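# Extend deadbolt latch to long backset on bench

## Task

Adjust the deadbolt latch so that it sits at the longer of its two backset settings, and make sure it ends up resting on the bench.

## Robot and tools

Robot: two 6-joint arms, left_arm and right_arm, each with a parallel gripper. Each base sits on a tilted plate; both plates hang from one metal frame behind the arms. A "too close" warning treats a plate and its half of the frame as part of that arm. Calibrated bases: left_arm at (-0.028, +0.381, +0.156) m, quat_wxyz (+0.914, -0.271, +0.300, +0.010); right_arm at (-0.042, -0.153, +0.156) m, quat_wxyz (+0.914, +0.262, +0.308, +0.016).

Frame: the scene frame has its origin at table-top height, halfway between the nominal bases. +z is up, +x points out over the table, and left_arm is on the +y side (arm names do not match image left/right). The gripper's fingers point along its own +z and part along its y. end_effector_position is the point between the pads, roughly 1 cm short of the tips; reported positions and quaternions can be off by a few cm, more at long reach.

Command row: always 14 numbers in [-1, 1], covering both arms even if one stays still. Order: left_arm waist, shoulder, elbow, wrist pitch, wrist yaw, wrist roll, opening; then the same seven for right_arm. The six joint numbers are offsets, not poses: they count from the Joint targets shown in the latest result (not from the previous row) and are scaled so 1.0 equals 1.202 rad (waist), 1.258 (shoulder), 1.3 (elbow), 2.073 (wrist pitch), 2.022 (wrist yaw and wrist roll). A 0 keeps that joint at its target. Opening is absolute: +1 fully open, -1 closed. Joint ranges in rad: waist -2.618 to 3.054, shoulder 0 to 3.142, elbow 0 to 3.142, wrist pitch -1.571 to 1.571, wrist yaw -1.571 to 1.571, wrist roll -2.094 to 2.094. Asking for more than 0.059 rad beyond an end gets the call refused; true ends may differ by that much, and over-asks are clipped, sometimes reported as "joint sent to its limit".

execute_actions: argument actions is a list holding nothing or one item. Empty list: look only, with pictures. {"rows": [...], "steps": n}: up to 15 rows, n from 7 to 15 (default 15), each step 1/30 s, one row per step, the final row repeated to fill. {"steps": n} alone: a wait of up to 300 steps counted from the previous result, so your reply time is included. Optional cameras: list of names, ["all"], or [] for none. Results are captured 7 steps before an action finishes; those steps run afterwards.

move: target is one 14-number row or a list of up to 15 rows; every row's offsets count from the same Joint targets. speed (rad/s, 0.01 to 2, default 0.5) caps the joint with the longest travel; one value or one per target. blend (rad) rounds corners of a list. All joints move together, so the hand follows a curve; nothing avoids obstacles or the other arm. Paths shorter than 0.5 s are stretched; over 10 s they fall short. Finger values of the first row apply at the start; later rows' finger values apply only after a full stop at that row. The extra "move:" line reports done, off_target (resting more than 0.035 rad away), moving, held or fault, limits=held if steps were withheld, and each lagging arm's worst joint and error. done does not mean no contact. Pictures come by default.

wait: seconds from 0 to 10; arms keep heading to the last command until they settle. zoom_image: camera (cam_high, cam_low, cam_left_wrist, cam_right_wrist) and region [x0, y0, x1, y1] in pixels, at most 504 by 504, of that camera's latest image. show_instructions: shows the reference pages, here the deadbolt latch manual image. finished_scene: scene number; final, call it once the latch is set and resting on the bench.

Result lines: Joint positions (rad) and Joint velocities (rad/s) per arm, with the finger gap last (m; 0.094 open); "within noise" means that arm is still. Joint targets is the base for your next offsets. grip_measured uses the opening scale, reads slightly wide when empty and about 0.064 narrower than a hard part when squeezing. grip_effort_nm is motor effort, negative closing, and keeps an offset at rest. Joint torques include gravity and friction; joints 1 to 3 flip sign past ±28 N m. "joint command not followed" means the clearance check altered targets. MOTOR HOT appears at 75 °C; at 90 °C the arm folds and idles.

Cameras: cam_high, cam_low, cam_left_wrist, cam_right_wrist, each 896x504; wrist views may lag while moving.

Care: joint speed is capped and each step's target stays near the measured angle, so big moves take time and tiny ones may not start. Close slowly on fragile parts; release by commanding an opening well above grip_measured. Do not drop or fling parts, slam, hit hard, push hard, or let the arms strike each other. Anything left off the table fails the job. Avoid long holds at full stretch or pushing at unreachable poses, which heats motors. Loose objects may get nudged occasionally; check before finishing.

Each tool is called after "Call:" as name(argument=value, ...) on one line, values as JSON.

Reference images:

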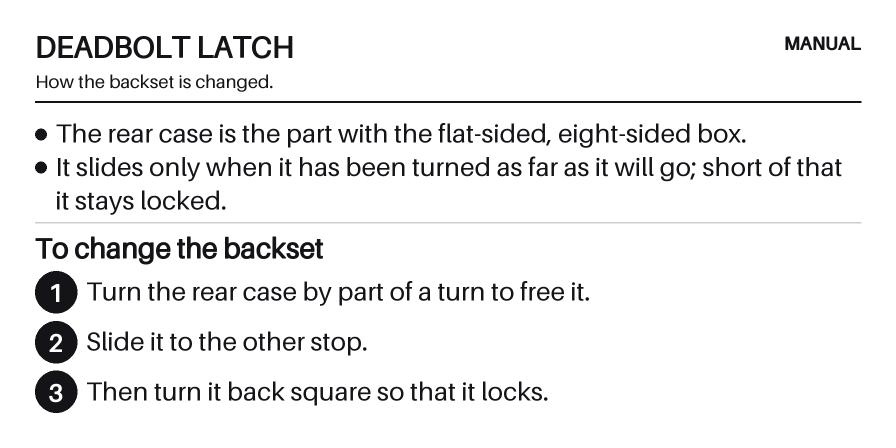

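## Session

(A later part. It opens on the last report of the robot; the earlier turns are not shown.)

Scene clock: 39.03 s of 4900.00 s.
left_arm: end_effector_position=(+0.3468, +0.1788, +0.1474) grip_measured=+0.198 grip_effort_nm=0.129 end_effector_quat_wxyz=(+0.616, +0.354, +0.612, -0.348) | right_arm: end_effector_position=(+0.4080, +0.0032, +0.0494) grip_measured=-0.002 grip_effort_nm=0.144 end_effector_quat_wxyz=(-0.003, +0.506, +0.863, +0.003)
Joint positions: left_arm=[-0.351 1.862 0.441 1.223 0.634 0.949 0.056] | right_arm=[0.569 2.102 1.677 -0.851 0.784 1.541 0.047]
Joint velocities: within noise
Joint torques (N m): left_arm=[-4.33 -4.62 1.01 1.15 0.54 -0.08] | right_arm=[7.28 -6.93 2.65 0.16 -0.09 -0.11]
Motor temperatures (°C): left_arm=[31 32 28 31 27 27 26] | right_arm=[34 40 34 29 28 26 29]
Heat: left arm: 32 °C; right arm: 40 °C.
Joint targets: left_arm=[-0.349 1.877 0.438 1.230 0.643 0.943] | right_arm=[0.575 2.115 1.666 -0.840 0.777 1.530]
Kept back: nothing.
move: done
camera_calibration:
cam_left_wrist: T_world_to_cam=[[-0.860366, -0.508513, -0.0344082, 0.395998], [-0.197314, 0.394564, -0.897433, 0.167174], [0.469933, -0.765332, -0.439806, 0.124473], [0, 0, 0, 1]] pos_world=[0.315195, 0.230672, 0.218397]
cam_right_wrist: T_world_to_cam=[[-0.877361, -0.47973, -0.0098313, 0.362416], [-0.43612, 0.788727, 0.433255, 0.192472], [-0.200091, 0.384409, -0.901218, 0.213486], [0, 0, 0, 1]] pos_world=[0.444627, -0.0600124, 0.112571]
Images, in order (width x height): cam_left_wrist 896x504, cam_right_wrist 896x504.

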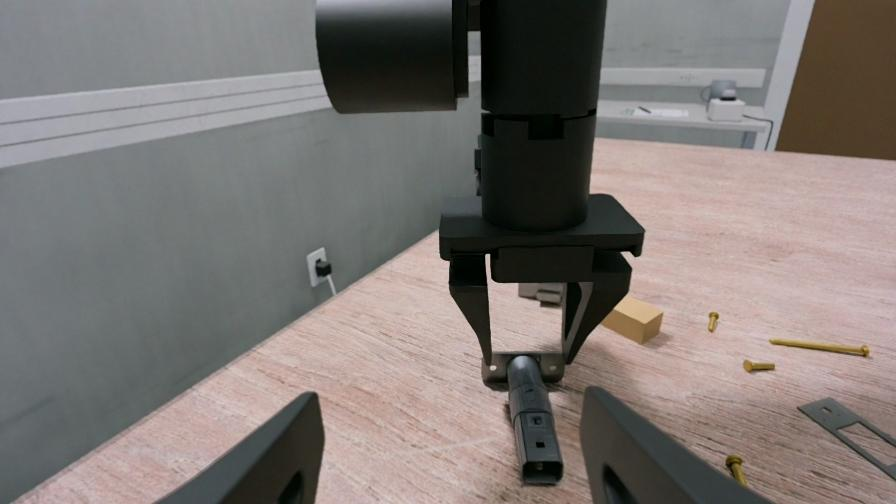

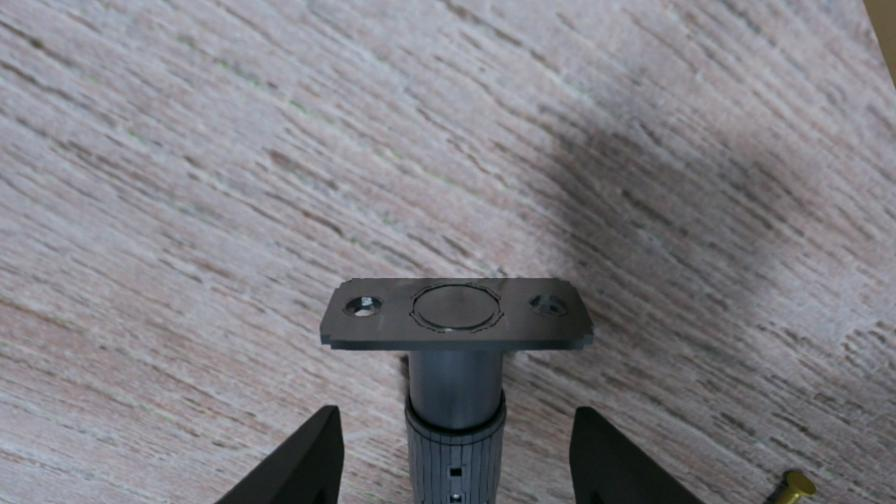

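Call:
move(target=[0,0,0,0,0,0,0.2, -0.029,0.0215,-0.019,0.0425,-0.0065,-0.023,0.0], speed=0.3, cameras=["cam_right_wrist"])

Call:
move(target=[[0,0,0,0,0,0,0.2, 0,0,0,0,0,0,-0.45],[0,0,0,0,0,0,0.2, 0,0,0,0,0,0,-0.6],[0,0,0,0,0,0,0.2, 0,0,0,0,0,0,-0.9]], cameras=["cam_right_wrist"])

Scene clock: 40.50 s of 4900.00 s.
left_arm: end_effector_position=(+0.3468, +0.1788, +0.1474) grip_measured=+0.198 grip_effort_nm=0.125 end_effector_quat_wxyz=(+0.616, +0.354, +0.612, -0.348) | right_arm: end_effector_position=(+0.4088, +0.0056, +0.0281) grip_measured=-0.002 grip_effort_nm=0.144 end_effector_quat_wxyz=(-0.002, +0.507, +0.862, +0.005)
Joint positions: left_arm=[-0.351 1.862 0.441 1.223 0.634 0.949 0.056] | right_arm=[0.536 2.127 1.653 -0.763 0.772 1.495 0.047]
Joint velocities: within noise
Joint torques (N m): left_arm=[-4.26 -4.55 1.06 1.15 0.54 -0.06] | right_arm=[7.2 -7.02 2.52 0.18 -0.11 -0.11]
Motor temperatures (°C): left_arm=[31 32 28 31 27 27 26] | right_arm=[34 40 34 29 28 26 29]
Heat: left arm: 32 °C; right arm: 40 °C.
Joint targets: left_arm=[-0.349 1.877 0.438 1.230 0.643 0.943] | right_arm=[0.540 2.142 1.641 -0.752 0.764 1.484]
Kept back: nothing.
move: done
camera_calibration:
cam_right_wrist: T_world_to_cam=[[-0.878816, -0.476928, -0.0149232, 0.364806], [-0.435155, 0.788226, 0.435133, 0.199704], [-0.195764, 0.388896, -0.900242, 0.191705], [0, 0, 0, 1]] pos_world=[0.445028, -0.0579785, 0.0911273]
Images, in order (width x height): cam_right_wrist 896x504.

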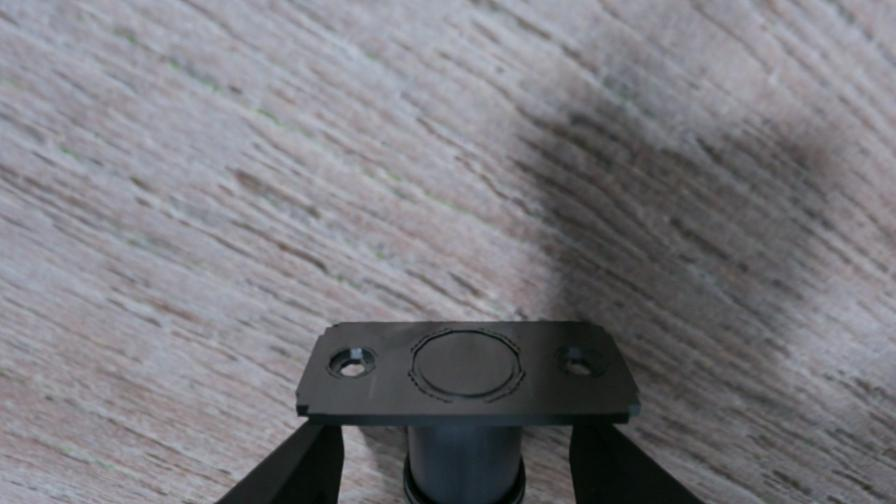

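Scene clock: 43.00 s of 4900.00 s.
left_arm: end_effector_position=(+0.3468, +0.1788, +0.1474) grip_measured=+0.198 grip_effort_nm=0.120 end_effector_quat_wxyz=(+0.616, +0.354, +0.612, -0.348) | right_arm: end_effector_position=(+0.4090, +0.0057, +0.0281) grip_measured=-0.562 grip_effort_nm=-0.984 end_effector_quat_wxyz=(-0.002, +0.507, +0.862, +0.006)
Joint positions: left_arm=[-0.351 1.862 0.441 1.223 0.634 0.949 0.056] | right_arm=[0.536 2.127 1.653 -0.762 0.771 1.494 0.021]
Joint velocities: within noise
Joint torques (N m): left_arm=[-4.29 -4.64 0.95 1.13 0.52 -0.08] | right_arm=[7.2 -7.01 2.54 0.17 -0.1 -0.11]
Motor temperatures (°C): left_arm=[31 32 28 31 27 27 26] | right_arm=[34 40 34 29 28 26 29]
Heat: left arm: 32 °C; right arm: 40 °C.
Joint targets: left_arm=[-0.349 1.877 0.438 1.230 0.643 0.943] | right_arm=[0.540 2.142 1.641 -0.752 0.764 1.484]
Kept back: nothing.
move: done
camera_calibration:
cam_right_wrist: T_world_to_cam=[[-0.87852, -0.477455, -0.0155002, 0.36486], [-0.435785, 0.78771, 0.435435, 0.199904], [-0.195691, 0.389293, -0.900086, 0.191642], [0, 0, 0, 1]] pos_world=[0.445154, -0.0578676, 0.0911048]
Images, in order (width x height): cam_right_wrist 896x504.

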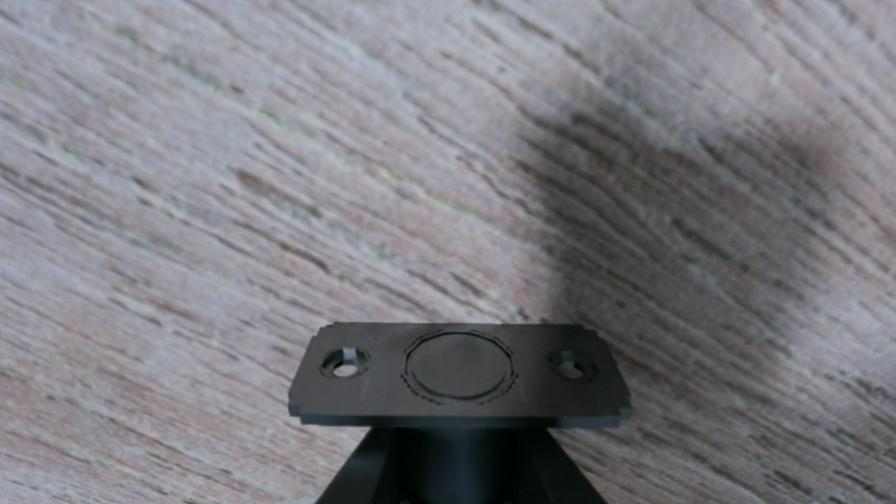

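Call:
move(target=[[0,0,0,0,0,0,0.2, 0.196,-0.052,0.188,-0.245,0.0386,0.161,-0.9],[-0.130,0.257,0.1185,0.101,-0.056,-0.015,0.2, 0.196,-0.052,0.188,-0.245,0.0386,0.161,-0.9]], speed=[0.5,0.4], blend=0.02, cameras=["cam_left_wrist","cam_right_wrist","cam_low"])

Scene clock: 46.47 s of 4900.00 s.
left_arm: end_effector_position=(+0.3420, +0.1120, +0.1323) grip_measured=+0.198 grip_effort_nm=0.120 end_effector_quat_wxyz=(+0.622, +0.353, +0.604, -0.351) | right_arm: end_effector_position=(+0.3954, +0.0158, +0.1352) grip_measured=-0.562 grip_effort_nm=-0.989 end_effector_quat_wxyz=(-0.003, +0.501, +0.865, -0.004)
Joint positions: left_arm=[-0.482 2.185 0.586 1.43 0.522 0.92 0.056] | right_arm=[0.75 2.101 1.864 -1.241 0.825 1.799 0.021]
Joint velocities: within noise
Joint torques (N m): left_arm=[-7.92 -5.14 1.57 1.24 0.5 -0.1] | right_arm=[9.01 -9.25 5.72 -0.16 0.17 0.11]
Motor temperatures (°C): left_arm=[31 32 28 31 27 27 26] | right_arm=[34 40 34 29 28 26 30]
Heat: left arm: 32 °C; right arm: 40 °C.
Joint targets: left_arm=[-0.505 2.200 0.593 1.440 0.530 0.912] | right_arm=[0.775 2.077 1.885 -1.259 0.842 1.810]
Kept back: nothing.
move: done
camera_calibration:
cam_left_wrist: T_world_to_cam=[[-0.860789, -0.507362, -0.0403262, 0.358144], [-0.182703, 0.381979, -0.905931, 0.176579], [0.475039, -0.772448, -0.4215, 0.0655668], [0, 0, 0, 1]] pos_world=[0.309402, 0.164906, 0.202047]
cam_right_wrist: T_world_to_cam=[[-0.871729, -0.489983, 0.00209803, 0.354581], [-0.44239, 0.788882, 0.426562, 0.143258], [-0.210664, 0.370919, -0.904456, 0.288236], [0, 0, 0, 1]] pos_world=[0.433195, -0.0461867, 0.198844]
Images, in order (width x height): cam_low 896x504, cam_left_wrist 896x504, cam_right_wrist 896x504.

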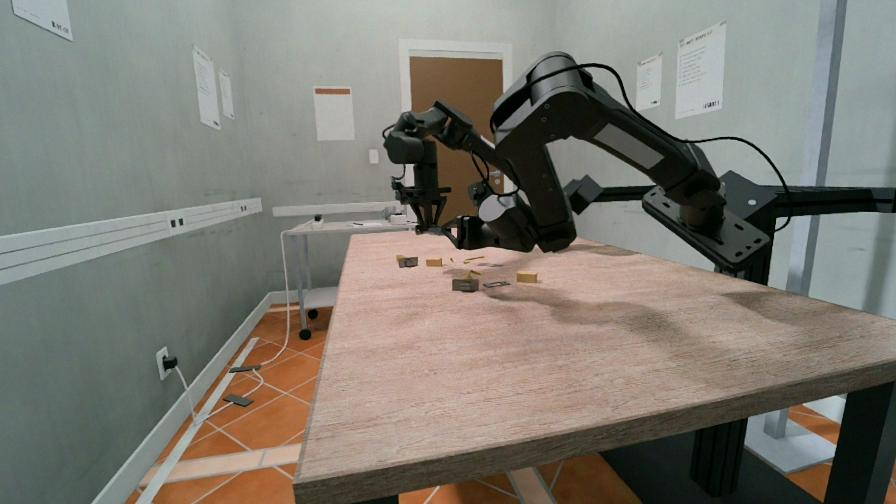

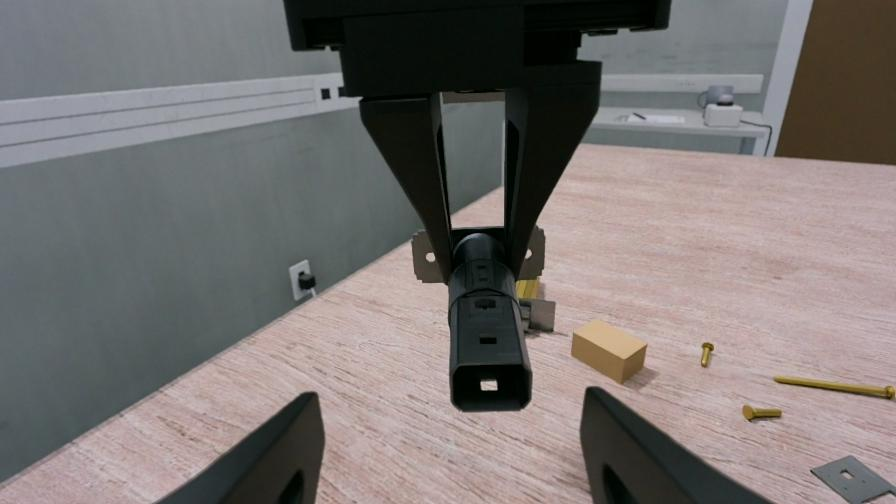

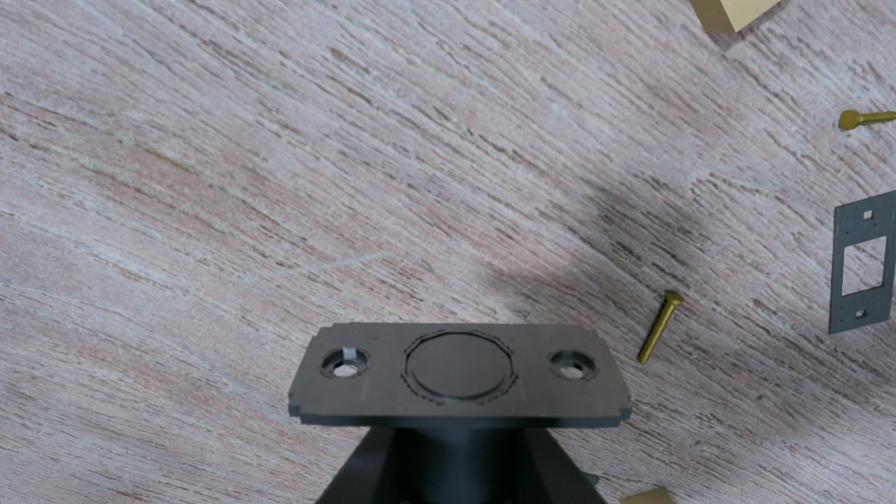

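Call:
move(target=[0,0.017,0.002,-0.022,-0.008,0.001,0.2, 0,0,0,0,0,0,-0.9], speed=0.3, cameras=["cam_left_wrist"])

Scene clock: 51.87 s of 4900.00 s.
left_arm: end_effector_position=(+0.3353, +0.1071, +0.1216) grip_measured=+0.198 grip_effort_nm=0.125 end_effector_quat_wxyz=(+0.605, +0.359, +0.615, -0.357) | right_arm: end_effector_position=(+0.3954, +0.0157, +0.1352) grip_measured=-0.562 grip_effort_nm=-0.984 end_effector_quat_wxyz=(-0.003, +0.501, +0.866, -0.005)
Joint positions: left_arm=[-0.482 2.204 0.589 1.403 0.506 0.919 0.056] | right_arm=[0.75 2.101 1.864 -1.242 0.825 1.799 0.021]
Joint velocities: within noise
Joint torques (N m): left_arm=[-7.88 -4.96 1.37 0.95 0.46 -0.05] | right_arm=[9.02 -9.24 5.72 -0.16 0.17 0.1]
Motor temperatures (°C): left_arm=[31 32 28 31 27 27 26] | right_arm=[35 41 35 29 28 26 30]
Heat: left arm: 32 °C; right arm: 41 °C.
Joint targets: left_arm=[-0.505 2.221 0.595 1.394 0.513 0.914] | right_arm=[0.775 2.077 1.885 -1.260 0.842 1.809]
Kept back: nothing.
move: done
camera_calibration:
cam_left_wrist: T_world_to_cam=[[-0.871328, -0.490314, -0.0194986, 0.348631], [-0.207334, 0.403882, -0.891006, 0.171641], [0.444748, -0.772316, -0.453572, 0.0745233], [0, 0, 0, 1]] pos_world=[0.306214, 0.159171, 0.193533]
Images, in order (width x height): cam_left_wrist 896x504.

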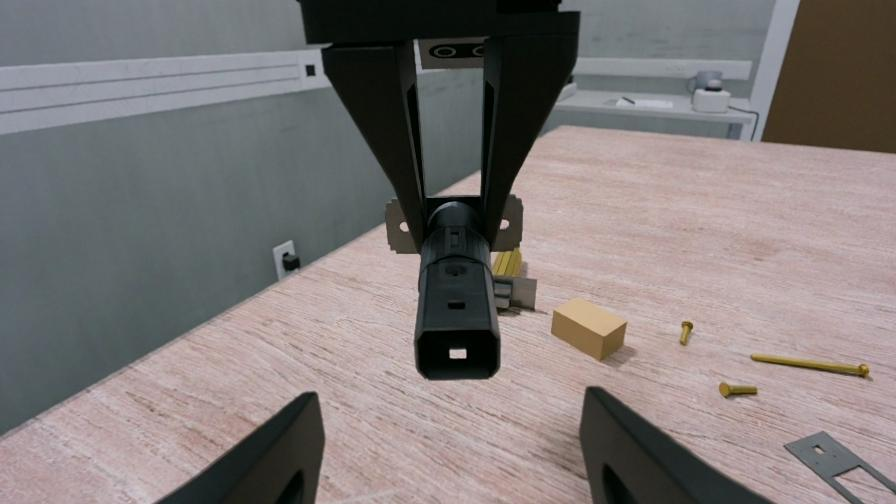

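Call:
move(target=[-0.05,0.06,0.12,-0.032,-0.029,-0.006,0.2, 0,0,0,0,0,0,-0.9], speed=0.3, cameras=["cam_left_wrist"])

Scene clock: 53.27 s of 4900.00 s.
left_arm: end_effector_position=(+0.3576, +0.0736, +0.1215) grip_measured=+0.198 grip_effort_nm=0.125 end_effector_quat_wxyz=(+0.608, +0.358, +0.615, -0.352) | right_arm: end_effector_position=(+0.3954, +0.0157, +0.1352) grip_measured=-0.562 grip_effort_nm=-0.984 end_effector_quat_wxyz=(-0.003, +0.501, +0.865, -0.005)
Joint positions: left_arm=[-0.538 2.278 0.745 1.337 0.447 0.909 0.056] | right_arm=[0.75 2.101 1.864 -1.242 0.825 1.799 0.021]
Joint velocities: within noise
Joint torques (N m): left_arm=[-8.88 -5.2 1.91 1 0.53 -0.1] | right_arm=[9.01 -9.25 5.72 -0.15 0.18 0.11]
Motor temperatures (°C): left_arm=[32 32 28 31 27 27 26] | right_arm=[35 41 35 29 28 26 30]
Heat: left arm: 32 °C; right arm: 41 °C.
Joint targets: left_arm=[-0.565 2.297 0.751 1.328 0.455 0.902] | right_arm=[0.775 2.077 1.885 -1.260 0.842 1.810]
Kept back: nothing.
move: done
camera_calibration:
cam_left_wrist: T_world_to_cam=[[-0.867015, -0.49756, -0.0268156, 0.351549], [-0.203869, 0.403325, -0.892057, 0.188665], [0.454667, -0.76796, -0.451126, 0.0345056], [0, 0, 0, 1]] pos_world=[0.327573, 0.125322, 0.193294]
Images, in order (width x height): cam_left_wrist 896x504.

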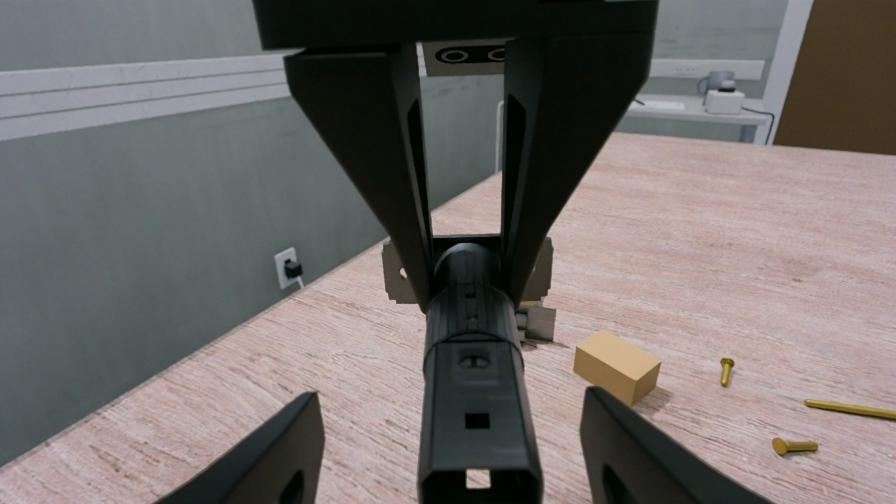

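Call:
move(target=[[-0.0083,0.0024,0.0046,-0.0015,-0.004,0,0.2, 0,0,0,0,0,0,-0.9],[-0.0083,0.0024,0.0046,-0.0015,-0.004,0,-0.4, 0,0,0,0,0,0,-0.9],[-0.0083,0.0024,0.0046,-0.0015,-0.004,0,-0.53, 0,0,0,0,0,0,-0.9],[-0.0083,0.0024,0.0046,-0.0015,-0.004,0,-0.8, 0,0,0,0,0,0,-0.9]], speed=0.3, cameras=["cam_left_wrist","cam_right_wrist"])

Scene clock: 56.97 s of 4900.00 s.
left_arm: end_effector_position=(+0.3550, +0.0692, +0.1222) grip_measured=-0.529 grip_effort_nm=-1.018 end_effector_quat_wxyz=(+0.605, +0.360, +0.615, -0.356) | right_arm: end_effector_position=(+0.3957, +0.0154, +0.1352) grip_measured=-0.562 grip_effort_nm=-0.989 end_effector_quat_wxyz=(-0.002, +0.502, +0.865, -0.005)
Joint positions: left_arm=[-0.549 2.283 0.75 1.327 0.439 0.908 0.022] | right_arm=[0.75 2.101 1.864 -1.242 0.828 1.802 0.021]
Joint velocities: within noise
Joint torques (N m): left_arm=[-8.95 -5.5 2.19 1.1 0.51 -0.08] | right_arm=[9.02 -9.25 5.71 -0.16 0.14 0.08]
Motor temperatures (°C): left_arm=[32 32 28 31 27 27 26] | right_arm=[35 42 35 29 28 26 30]
Heat: left arm: 32 °C; right arm: 42 °C.
Joint targets: left_arm=[-0.575 2.300 0.757 1.325 0.447 0.902] | right_arm=[0.775 2.077 1.885 -1.260 0.842 1.810]
Kept back: nothing.
move: done
camera_calibration:
cam_left_wrist: T_world_to_cam=[[-0.8717, -0.489514, -0.0226922, 0.347687], [-0.204945, 0.406234, -0.890489, 0.190538], [0.445126, -0.771589, -0.454438, 0.0366916], [0, 0, 0, 1]] pos_world=[0.325796, 0.121105, 0.194236]
cam_right_wrist: T_world_to_cam=[[-0.873075, -0.487583, 0.00180404, 0.355141], [-0.44081, 0.790893, 0.424469, 0.143259], [-0.208391, 0.369798, -0.905441, 0.287664], [0, 0, 0, 1]] pos_world=[0.433162, -0.046519, 0.199013]
Images, in order (width x height): cam_left_wrist 896x504, cam_right_wrist 896x504.

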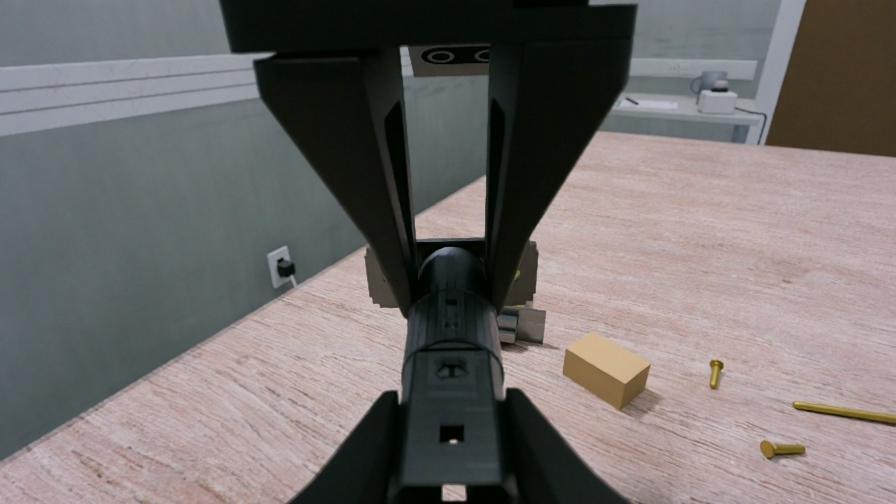

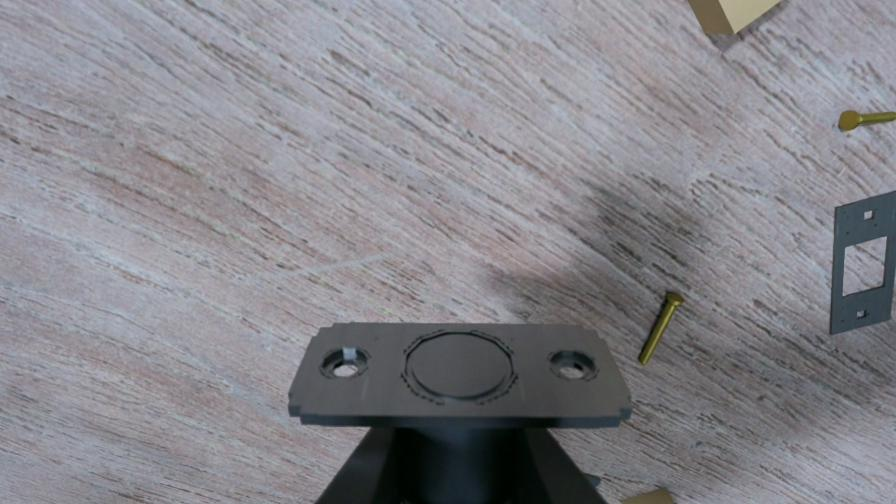

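Call:
move(target=[0,0,0,0,0,0.08,-0.8, 0,0,0,0,0,0,-0.9], speed=0.3, cameras=["cam_left_wrist"])

Scene clock: 58.37 s of 4900.00 s.
left_arm: end_effector_position=(+0.3548, +0.0691, +0.1220) grip_measured=-0.529 grip_effort_nm=-1.018 end_effector_quat_wxyz=(+0.627, +0.401, +0.589, -0.314) | right_arm: end_effector_position=(+0.3957, +0.0152, +0.1352) grip_measured=-0.564 grip_effort_nm=-0.989 end_effector_quat_wxyz=(-0.001, +0.502, +0.865, -0.005)
Joint positions: left_arm=[-0.549 2.283 0.75 1.326 0.439 1.042 0.022] | right_arm=[0.75 2.101 1.864 -1.242 0.829 1.802 0.02]
Joint velocities: within noise
Joint torques (N m): left_arm=[-8.81 -5.38 2.07 1.11 0.5 0.24] | right_arm=[9.01 -9.25 5.71 -0.15 0.13 0.08]
Motor temperatures (°C): left_arm=[32 32 28 31 27 27 27] | right_arm=[35 42 35 29 28 26 30]
Heat: left arm: 32 °C; right arm: 42 °C.
Joint targets: left_arm=[-0.575 2.300 0.757 1.325 0.447 1.064] | right_arm=[0.775 2.077 1.885 -1.260 0.842 1.810]
Kept back: nothing.
move: done
camera_calibration:
cam_left_wrist: T_world_to_cam=[[-0.862576, -0.481211, -0.156201, 0.359994], [-0.100302, 0.465268, -0.879469, 0.147791], [0.495885, -0.742941, -0.449595, 0.0160164], [0, 0, 0, 1]] pos_world=[0.317403, 0.11637, 0.19341]
Images, in order (width x height): cam_left_wrist 896x504.

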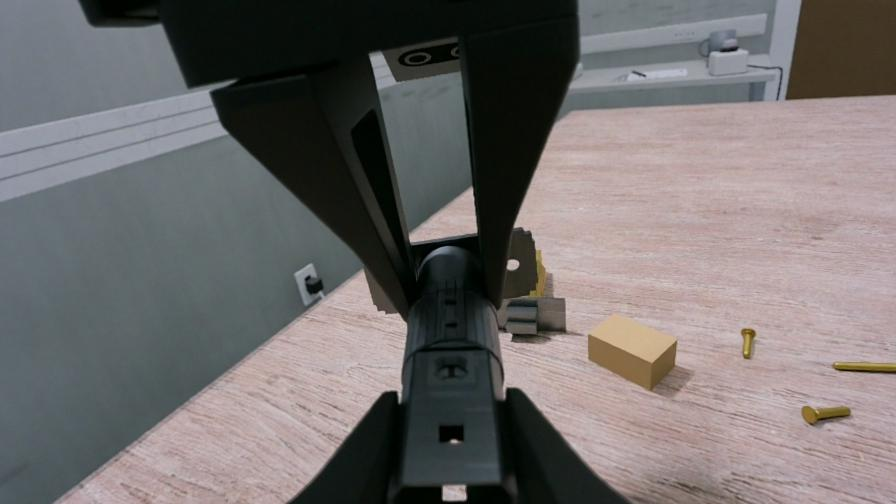

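Call:
move(target=[0,0,0,0,0,0.3,-0.8, 0,0,0,0,0,0,-0.95], speed=0.5, cameras=["cam_left_wrist","cam_right_wrist"])

Scene clock: 60.57 s of 4900.00 s.
left_arm: end_effector_position=(+0.3547, +0.0691, +0.1219) grip_measured=-0.529 grip_effort_nm=-1.018 end_effector_quat_wxyz=(+0.692, +0.560, +0.442, -0.112) | right_arm: end_effector_position=(+0.3958, +0.0152, +0.1352) grip_measured=-0.564 grip_effort_nm=-0.984 end_effector_quat_wxyz=(-0.001, +0.504, +0.864, -0.005)
Joint positions: left_arm=[-0.549 2.283 0.75 1.326 0.439 1.651 0.022] | right_arm=[0.75 2.101 1.864 -1.242 0.829 1.806 0.02]
Joint velocities: within noise
Joint torques (N m): left_arm=[-8.92 -5.49 2.06 1.11 0.51 0.24] | right_arm=[9.02 -9.24 5.71 -0.15 0.13 0.04]
Motor temperatures (°C): left_arm=[32 32 28 31 27 27 27] | right_arm=[35 42 35 29 28 26 30]
Heat: left arm: 32 °C; right arm: 42 °C.
Joint targets: left_arm=[-0.575 2.300 0.757 1.324 0.446 1.670] | right_arm=[0.775 2.077 1.885 -1.260 0.842 1.809]
Kept back: nothing.
move: done
camera_calibration:
cam_left_wrist: T_world_to_cam=[[-0.634128, -0.342999, -0.692989, 0.334703], [0.323215, 0.69659, -0.640542, -0.0476149], [0.702434, -0.63017, -0.330865, -0.0795483], [0, 0, 0, 1]] pos_world=[0.283512, 0.0978416, 0.175126]
cam_right_wrist: T_world_to_cam=[[-0.874786, -0.484506, 0.00167697, 0.355783], [-0.438397, 0.792998, 0.42304, 0.142719], [-0.206295, 0.369334, -0.90611, 0.287053], [0, 0, 0, 1]] pos_world=[0.43302, -0.046815, 0.199129]
Images, in order (width x height): cam_left_wrist 896x504, cam_right_wrist 896x504.

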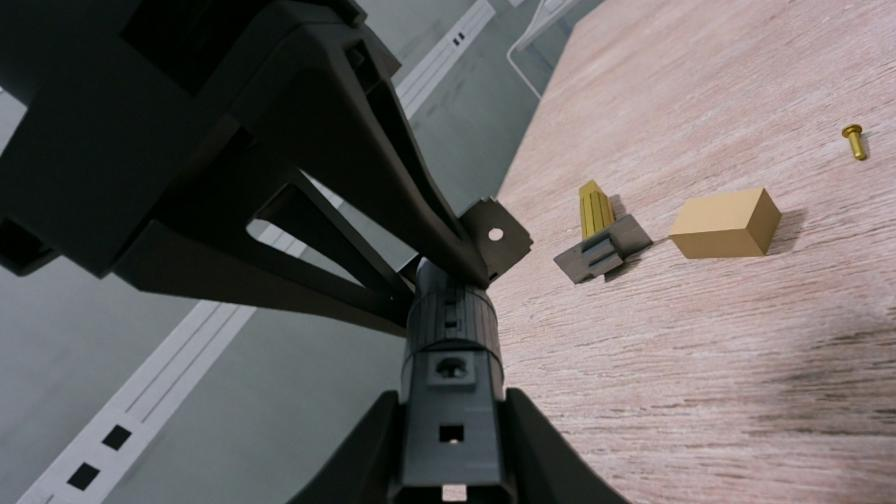

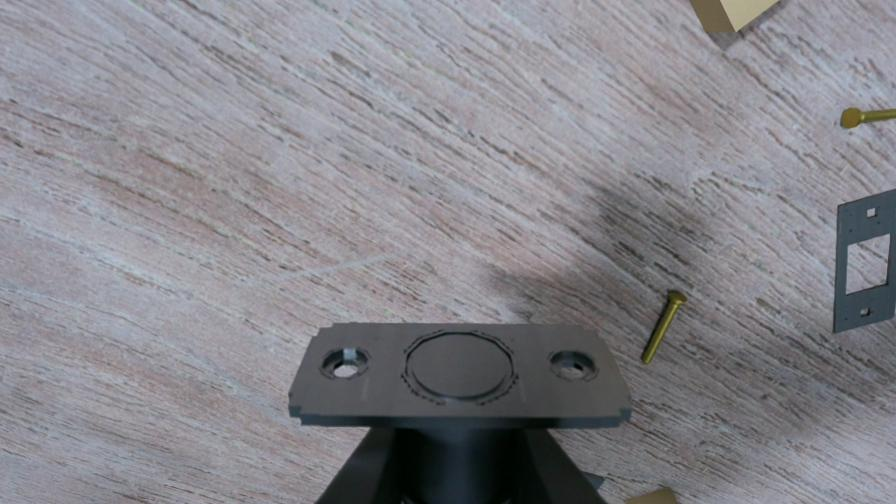

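Call:
move(target=[0,0,0,0,0,0.2,-0.8, 0,0,0,0,0,0,-0.95], speed=0.5, cameras=["cam_left_wrist"])

Scene clock: 62.50 s of 4900.00 s.
left_arm: end_effector_position=(+0.3546, +0.0691, +0.1200) grip_measured=-0.529 grip_effort_nm=-1.023 end_effector_quat_wxyz=(+0.697, +0.639, +0.324, +0.028) | right_arm: end_effector_position=(+0.3965, +0.0151, +0.1352) grip_measured=-0.585 grip_effort_nm=-0.984 end_effector_quat_wxyz=(+0.001, +0.506, +0.863, -0.005)
Joint positions: left_arm=[-0.549 2.283 0.75 1.32 0.431 2.055 0.022] | right_arm=[0.75 2.101 1.864 -1.24 0.832 1.808 0.019]
Joint velocities: within noise
Joint torques (N m): left_arm=[-8.87 -5.44 2.21 1.17 0.58 0.22] | right_arm=[9.01 -9.25 5.7 -0.17 0.11 0.01]
Motor temperatures (°C): left_arm=[33 33 28 31 27 27 27] | right_arm=[36 43 35 29 28 26 30]
Heat: left arm: 33 °C; right arm: 43 °C.
Joint targets: left_arm=[-0.575 2.300 0.757 1.325 0.446 2.075] | right_arm=[0.775 2.077 1.885 -1.260 0.842 1.810]
Kept back: nothing.
move: done
camera_calibration:
cam_left_wrist: T_world_to_cam=[[-0.353688, -0.173075, -0.919211, 0.249263], [0.501003, 0.794821, -0.342427, -0.154438], [0.789874, -0.58164, -0.194408, -0.130865], [0, 0, 0, 1]] pos_world=[0.268902, 0.0897759, 0.150801]
Images, in order (width x height): cam_left_wrist 896x504.

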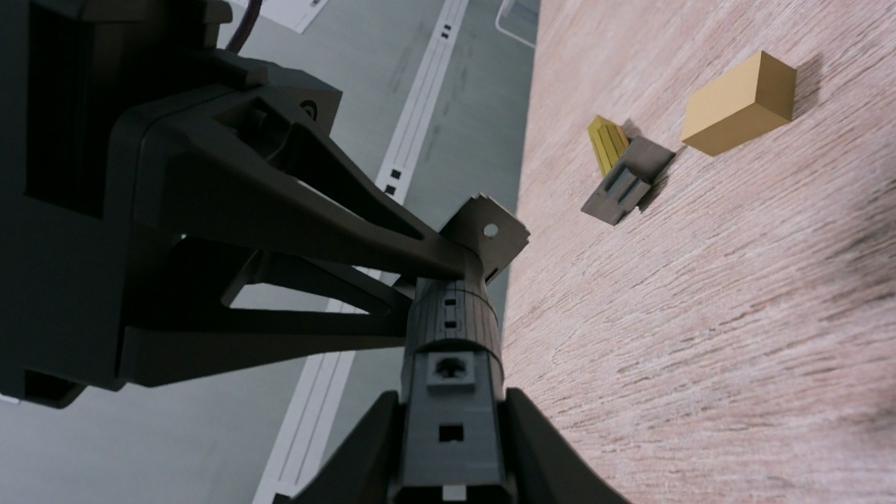

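Call:
execute_actions(actions=[], cameras=["cam_right_wrist"])

Call:
zoom_image(camera="cam_right_wrist", region=[260, 290, 660, 504])

Scene clock: 62.87 s of 4900.00 s.
left_arm: end_effector_position=(+0.3546, +0.0691, +0.1200) grip_measured=-0.529 grip_effort_nm=-1.028 end_effector_quat_wxyz=(+0.697, +0.639, +0.324, +0.028) | right_arm: end_effector_position=(+0.3965, +0.0151, +0.1352) grip_measured=-0.585 grip_effort_nm=-0.989 end_effector_quat_wxyz=(+0.001, +0.506, +0.863, -0.005)
Joint positions: left_arm=[-0.549 2.283 0.75 1.32 0.431 2.055 0.022] | right_arm=[0.75 2.101 1.864 -1.24 0.832 1.808 0.019]
Joint velocities: within noise
Joint torques (N m): left_arm=[-8.8 -5.46 2.18 1.17 0.6 0.26] | right_arm=[9.01 -9.25 5.71 -0.17 0.11 0.01]
Motor temperatures (°C): left_arm=[33 33 28 31 27 27 27] | right_arm=[36 43 35 29 28 26 30]
Heat: left arm: 33 °C; right arm: 43 °C.
Joint targets: left_arm=[-0.575 2.300 0.757 1.325 0.446 2.075] | right_arm=[0.775 2.077 1.885 -1.260 0.842 1.810]
Steps of this call (1-11: nothing new was sent). Readings (joint positions of left_arm | right_arm):
1: [-0.549 2.283 0.750 1.320 0.431 2.055] | [0.750 2.101 1.864 -1.240 0.832 1.808]
2: [-0.549 2.283 0.750 1.320 0.431 2.055] | [0.750 2.101 1.864 -1.240 0.832 1.808]
4: [-0.549 2.283 0.750 1.320 0.431 2.055] | [0.750 2.101 1.864 -1.240 0.832 1.808]
8: [-0.549 2.283 0.750 1.320 0.431 2.055] | [0.750 2.101 1.864 -1.240 0.832 1.808]
11: the state above
camera_calibration:
cam_right_wrist: T_world_to_cam=[[-0.876875, -0.480717, -0.000585104, 0.357415], [-0.436331, 0.795399, 0.420662, 0.142569], [-0.201754, 0.369123, -0.907217, 0.285582], [0, 0, 0, 1]] pos_world=[0.433233, -0.0469988, 0.19932]
Images, in order (width x height): cam_right_wrist 896x504.

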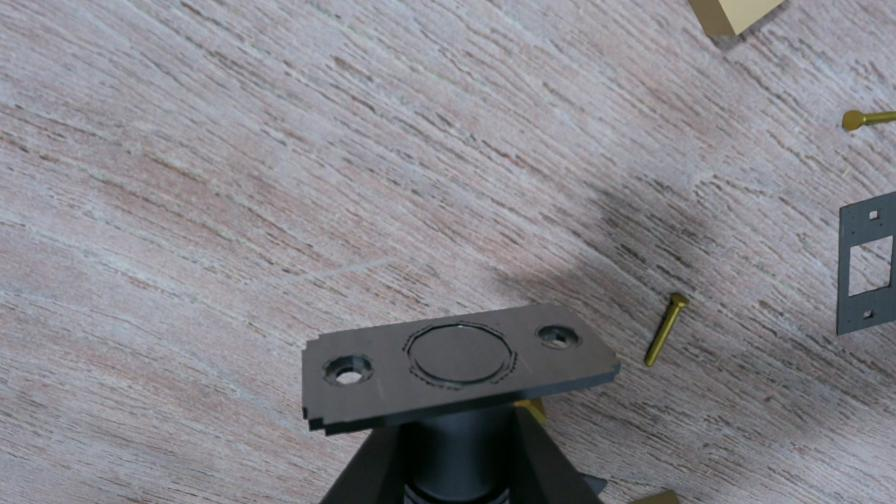

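Scaled by 1.260 from the camera's 896x504 image, which has a finer 1280x720 frame.

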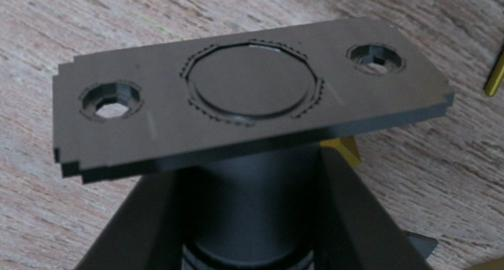

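Call:
zoom_image(camera="cam_left_wrist", region=[380, 180, 560, 360])

This scene's latest camera images include none from cam_left_wrist. They are from: cam_right_wrist. cam_left_wrist's image comes with the result of a call that names it in "cameras".

Call:
move(target=[[0,0,0,0,0,-0.013,-0.8, 0,0,0,0,0,0,-0.95],[0.039,-0.051,-0.046,0.02,0.011,-0.013,-0.8, 0,0,0,0,0,0,-0.95]], speed=0.1, cameras=["cam_left_wrist","cam_right_wrist"])

Call:
zoom_image(camera="cam_left_wrist", region=[380, 180, 560, 360])

Scene clock: 64.97 s of 4900.00 s.
left_arm: end_effector_position=(+0.3495, +0.0778, +0.1217) grip_measured=-0.529 grip_effort_nm=-1.018 end_effector_quat_wxyz=(+0.700, +0.635, +0.326, +0.025) | right_arm: end_effector_position=(+0.3925, +0.0221, +0.1373) grip_measured=-0.585 grip_effort_nm=-0.989 end_effector_quat_wxyz=(-0.014, +0.505, +0.863, +0.004)
Joint positions: left_arm=[-0.536 2.266 0.709 1.35 0.45 2.045 0.022] | right_arm=[0.756 2.101 1.864 -1.235 0.799 1.808 0.019]
Joint velocities: within noise
Joint torques (N m): left_arm=[-5.89 -9.32 0.43 1.27 0.63 0.02] | right_arm=[8.46 -9.21 5.75 -0.21 0.45 0]
Motor temperatures (°C): left_arm=[33 33 28 31 27 27 27] | right_arm=[36 43 35 29 28 26 30]
Heat: left arm: 33 °C; right arm: 43 °C.
Joint targets: left_arm=[-0.528 2.236 0.697 1.366 0.469 2.049] | right_arm=[0.775 2.077 1.885 -1.260 0.842 1.810]
Kept back: nothing.
move: off_target (right_arm); right_arm: the wrist yaw is farthest, 0.043 rad from its target
camera_calibration:
cam_left_wrist: T_world_to_cam=[[-0.357577, -0.185089, -0.915358, 0.252398], [0.498826, 0.790771, -0.354759, -0.155652], [0.789501, -0.583458, -0.190434, -0.121554], [0, 0, 0, 1]] pos_world=[0.263862, 0.0988799, 0.152667]
cam_right_wrist: T_world_to_cam=[[-0.876497, -0.481408, -0.000536361, 0.357136], [-0.429708, 0.781864, 0.451708, 0.12776], [-0.217036, 0.396151, -0.892166, 0.287461], [0, 0, 0, 1]] pos_world=[0.430318, -0.0418412, 0.198944]
Images, in order (width x height): cam_left_wrist 896x504, cam_right_wrist 896x504.

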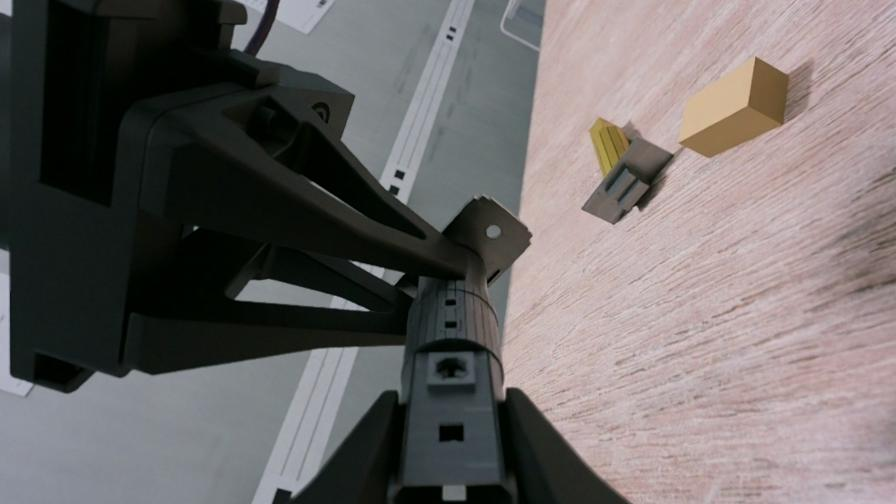

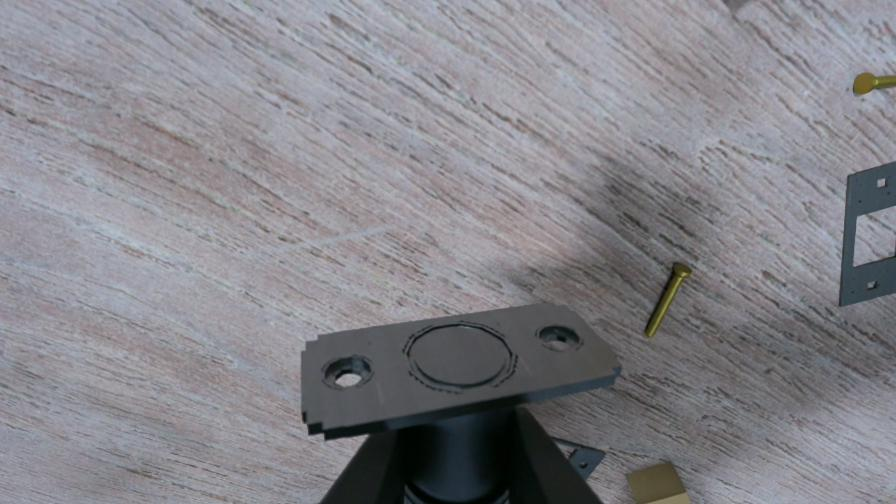

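Scaled by 2.800 from the camera's 896x504 image, which has a finer 1280x720 frame.

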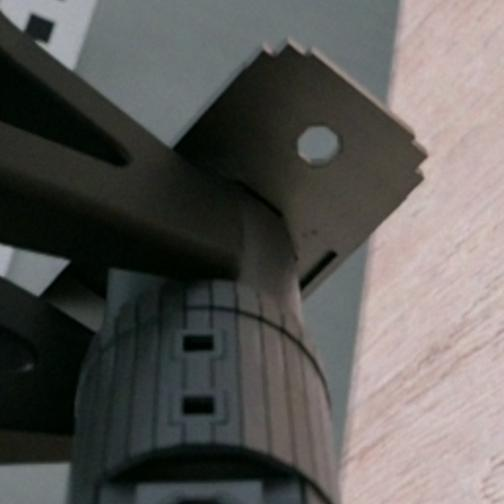

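Call:
move(target=[0.012,-0.013,-0.027,0.009,0.007,0,-0.8, 0,0,0,0,0,0,-0.95], speed=0.1, cameras=["cam_left_wrist","cam_right_wrist"])

Call:
zoom_image(camera="cam_left_wrist", region=[380, 180, 560, 360])

Scene clock: 66.03 s of 4900.00 s.
left_arm: end_effector_position=(+0.3452, +0.0861, +0.1219) grip_measured=-0.529 grip_effort_nm=-1.028 end_effector_quat_wxyz=(+0.701, +0.634, +0.326, +0.024) | right_arm: end_effector_position=(+0.3919, +0.0230, +0.1374) grip_measured=-0.585 grip_effort_nm=-0.989 end_effector_quat_wxyz=(-0.017, +0.505, +0.863, +0.005)
Joint positions: left_arm=[-0.522 2.249 0.674 1.368 0.465 2.045 0.022] | right_arm=[0.756 2.101 1.864 -1.234 0.793 1.808 0.019]
Joint velocities: within noise
Joint torques (N m): left_arm=[-5.52 -9.14 0.36 1.27 0.61 0.03] | right_arm=[8.47 -9.24 5.75 -0.22 0.51 0.01]
Motor temperatures (°C): left_arm=[33 33 28 31 27 27 27] | right_arm=[36 43 35 29 28 26 30]
Heat: left arm: 33 °C; right arm: 43 °C.
Joint targets: left_arm=[-0.514 2.219 0.662 1.385 0.483 2.049] | right_arm=[0.775 2.077 1.885 -1.259 0.842 1.810]
Kept back: nothing.
move: off_target (right_arm); right_arm: the wrist yaw is farthest, 0.049 rad from its target
camera_calibration:
cam_left_wrist: T_world_to_cam=[[-0.358762, -0.187855, -0.914331, 0.253075], [0.498213, 0.789806, -0.357757, -0.159319], [0.789351, -0.583881, -0.189761, -0.113373], [0, 0, 0, 1]] pos_world=[0.259659, 0.107176, 0.152882]
cam_right_wrist: T_world_to_cam=[[-0.876904, -0.480666, 0.000206025, 0.357127], [-0.427417, 0.779955, 0.457149, 0.125154], [-0.219896, 0.400787, -0.88939, 0.287624], [0, 0, 0, 1]] pos_world=[0.429907, -0.0412314, 0.198523]
Images, in order (width x height): cam_left_wrist 896x504, cam_right_wrist 896x504.

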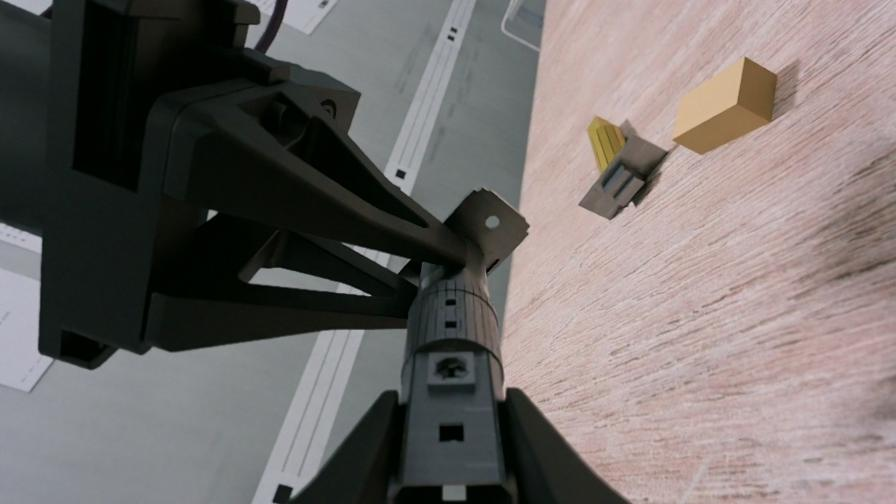

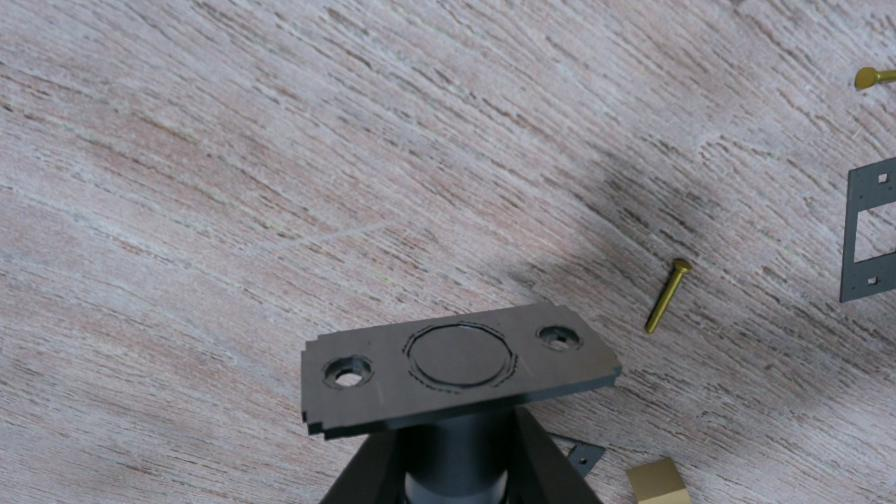

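Scaled by 2.800 from the camera's 896x504 image, which has a finer 1280x720 frame.

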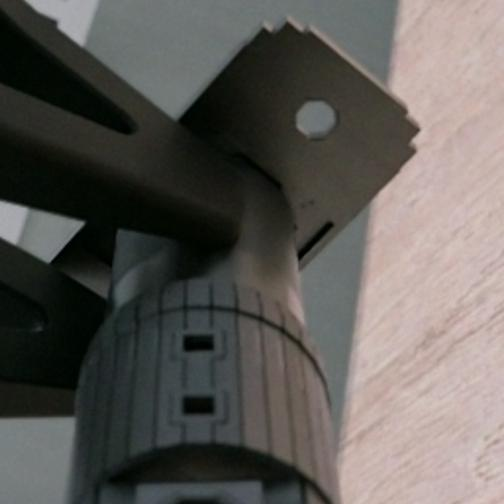

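Call:
move(target=[0.012,-0.013,-0.027,0.009,0.007,0,-0.8, 0,0,0,0,0,0,-0.95], speed=0.1, cameras=["cam_left_wrist","cam_right_wrist"])

Scene clock: 67.10 s of 4900.00 s.
left_arm: end_effector_position=(+0.3412, +0.0931, +0.1234) grip_measured=-0.529 grip_effort_nm=-1.028 end_effector_quat_wxyz=(+0.703, +0.632, +0.325, +0.023) | right_arm: end_effector_position=(+0.3893, +0.0285, +0.1393) grip_measured=-0.586 grip_effort_nm=-0.989 end_effector_quat_wxyz=(-0.027, +0.505, +0.862, +0.012)
Joint positions: left_arm=[-0.511 2.233 0.642 1.385 0.481 2.045 0.022] | right_arm=[0.762 2.101 1.864 -1.228 0.771 1.808 0.019]
Joint velocities: within noise
Joint torques (N m): left_arm=[-5.19 -9.16 -0.03 1.29 0.6 0.05] | right_arm=[8.03 -9.2 5.74 -0.27 0.76 0.01]
Motor temperatures (°C): left_arm=[33 33 28 31 27 27 27] | right_arm=[36 43 35 29 28 26 30]
Heat: left arm: 33 °C; right arm: 43 °C.
Joint targets: left_arm=[-0.500 2.203 0.627 1.403 0.497 2.049] | right_arm=[0.775 2.077 1.885 -1.260 0.842 1.810]
Kept back: nothing.
move: off_target (right_arm); right_arm: the wrist yaw is farthest, 0.071 rad from its target
camera_calibration:
cam_left_wrist: T_world_to_cam=[[-0.357672, -0.192295, -0.913834, 0.254291], [0.49952, 0.787409, -0.361203, -0.162116], [0.789018, -0.585671, -0.185579, -0.106031], [0, 0, 0, 1]] pos_world=[0.255594, 0.114451, 0.154146]
cam_right_wrist: T_world_to_cam=[[-0.877044, -0.480405, -0.00196468, 0.357854], [-0.422616, 0.769585, 0.478679, 0.114373], [-0.228448, 0.420653, -0.877988, 0.28779], [0, 0, 0, 1]] pos_world=[0.427935, -0.0371649, 0.198631]
Images, in order (width x height): cam_left_wrist 896x504, cam_right_wrist 896x504.

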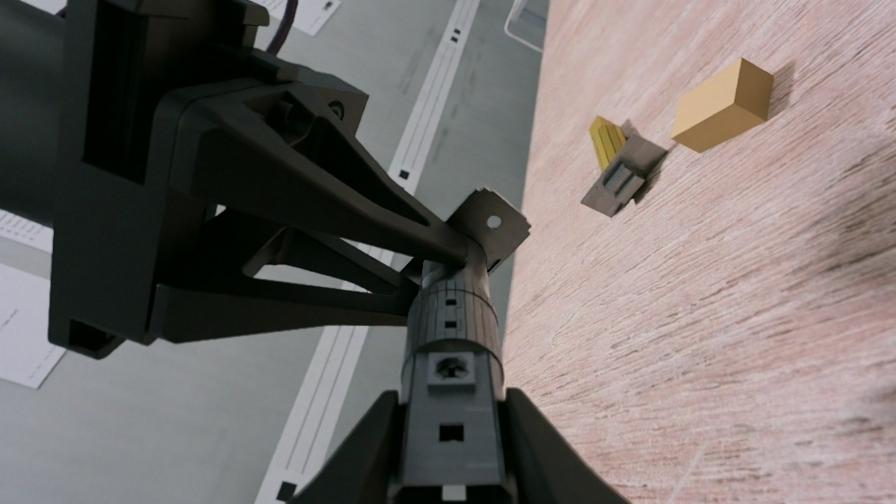

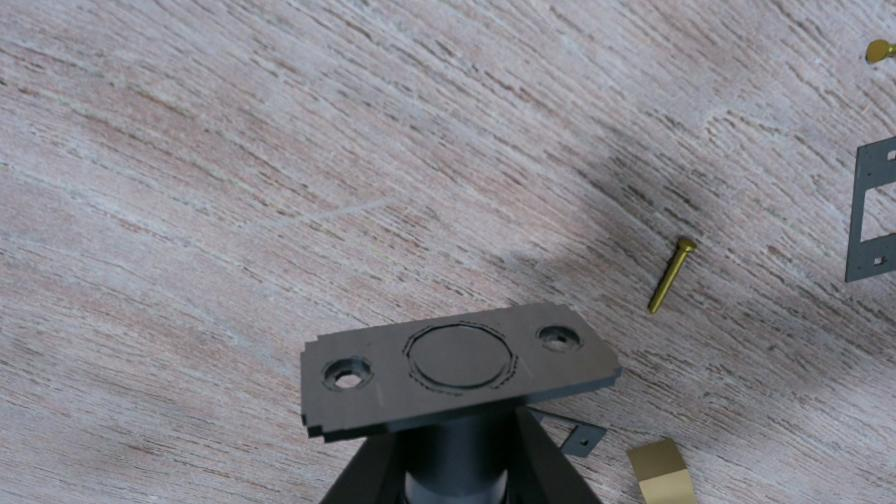

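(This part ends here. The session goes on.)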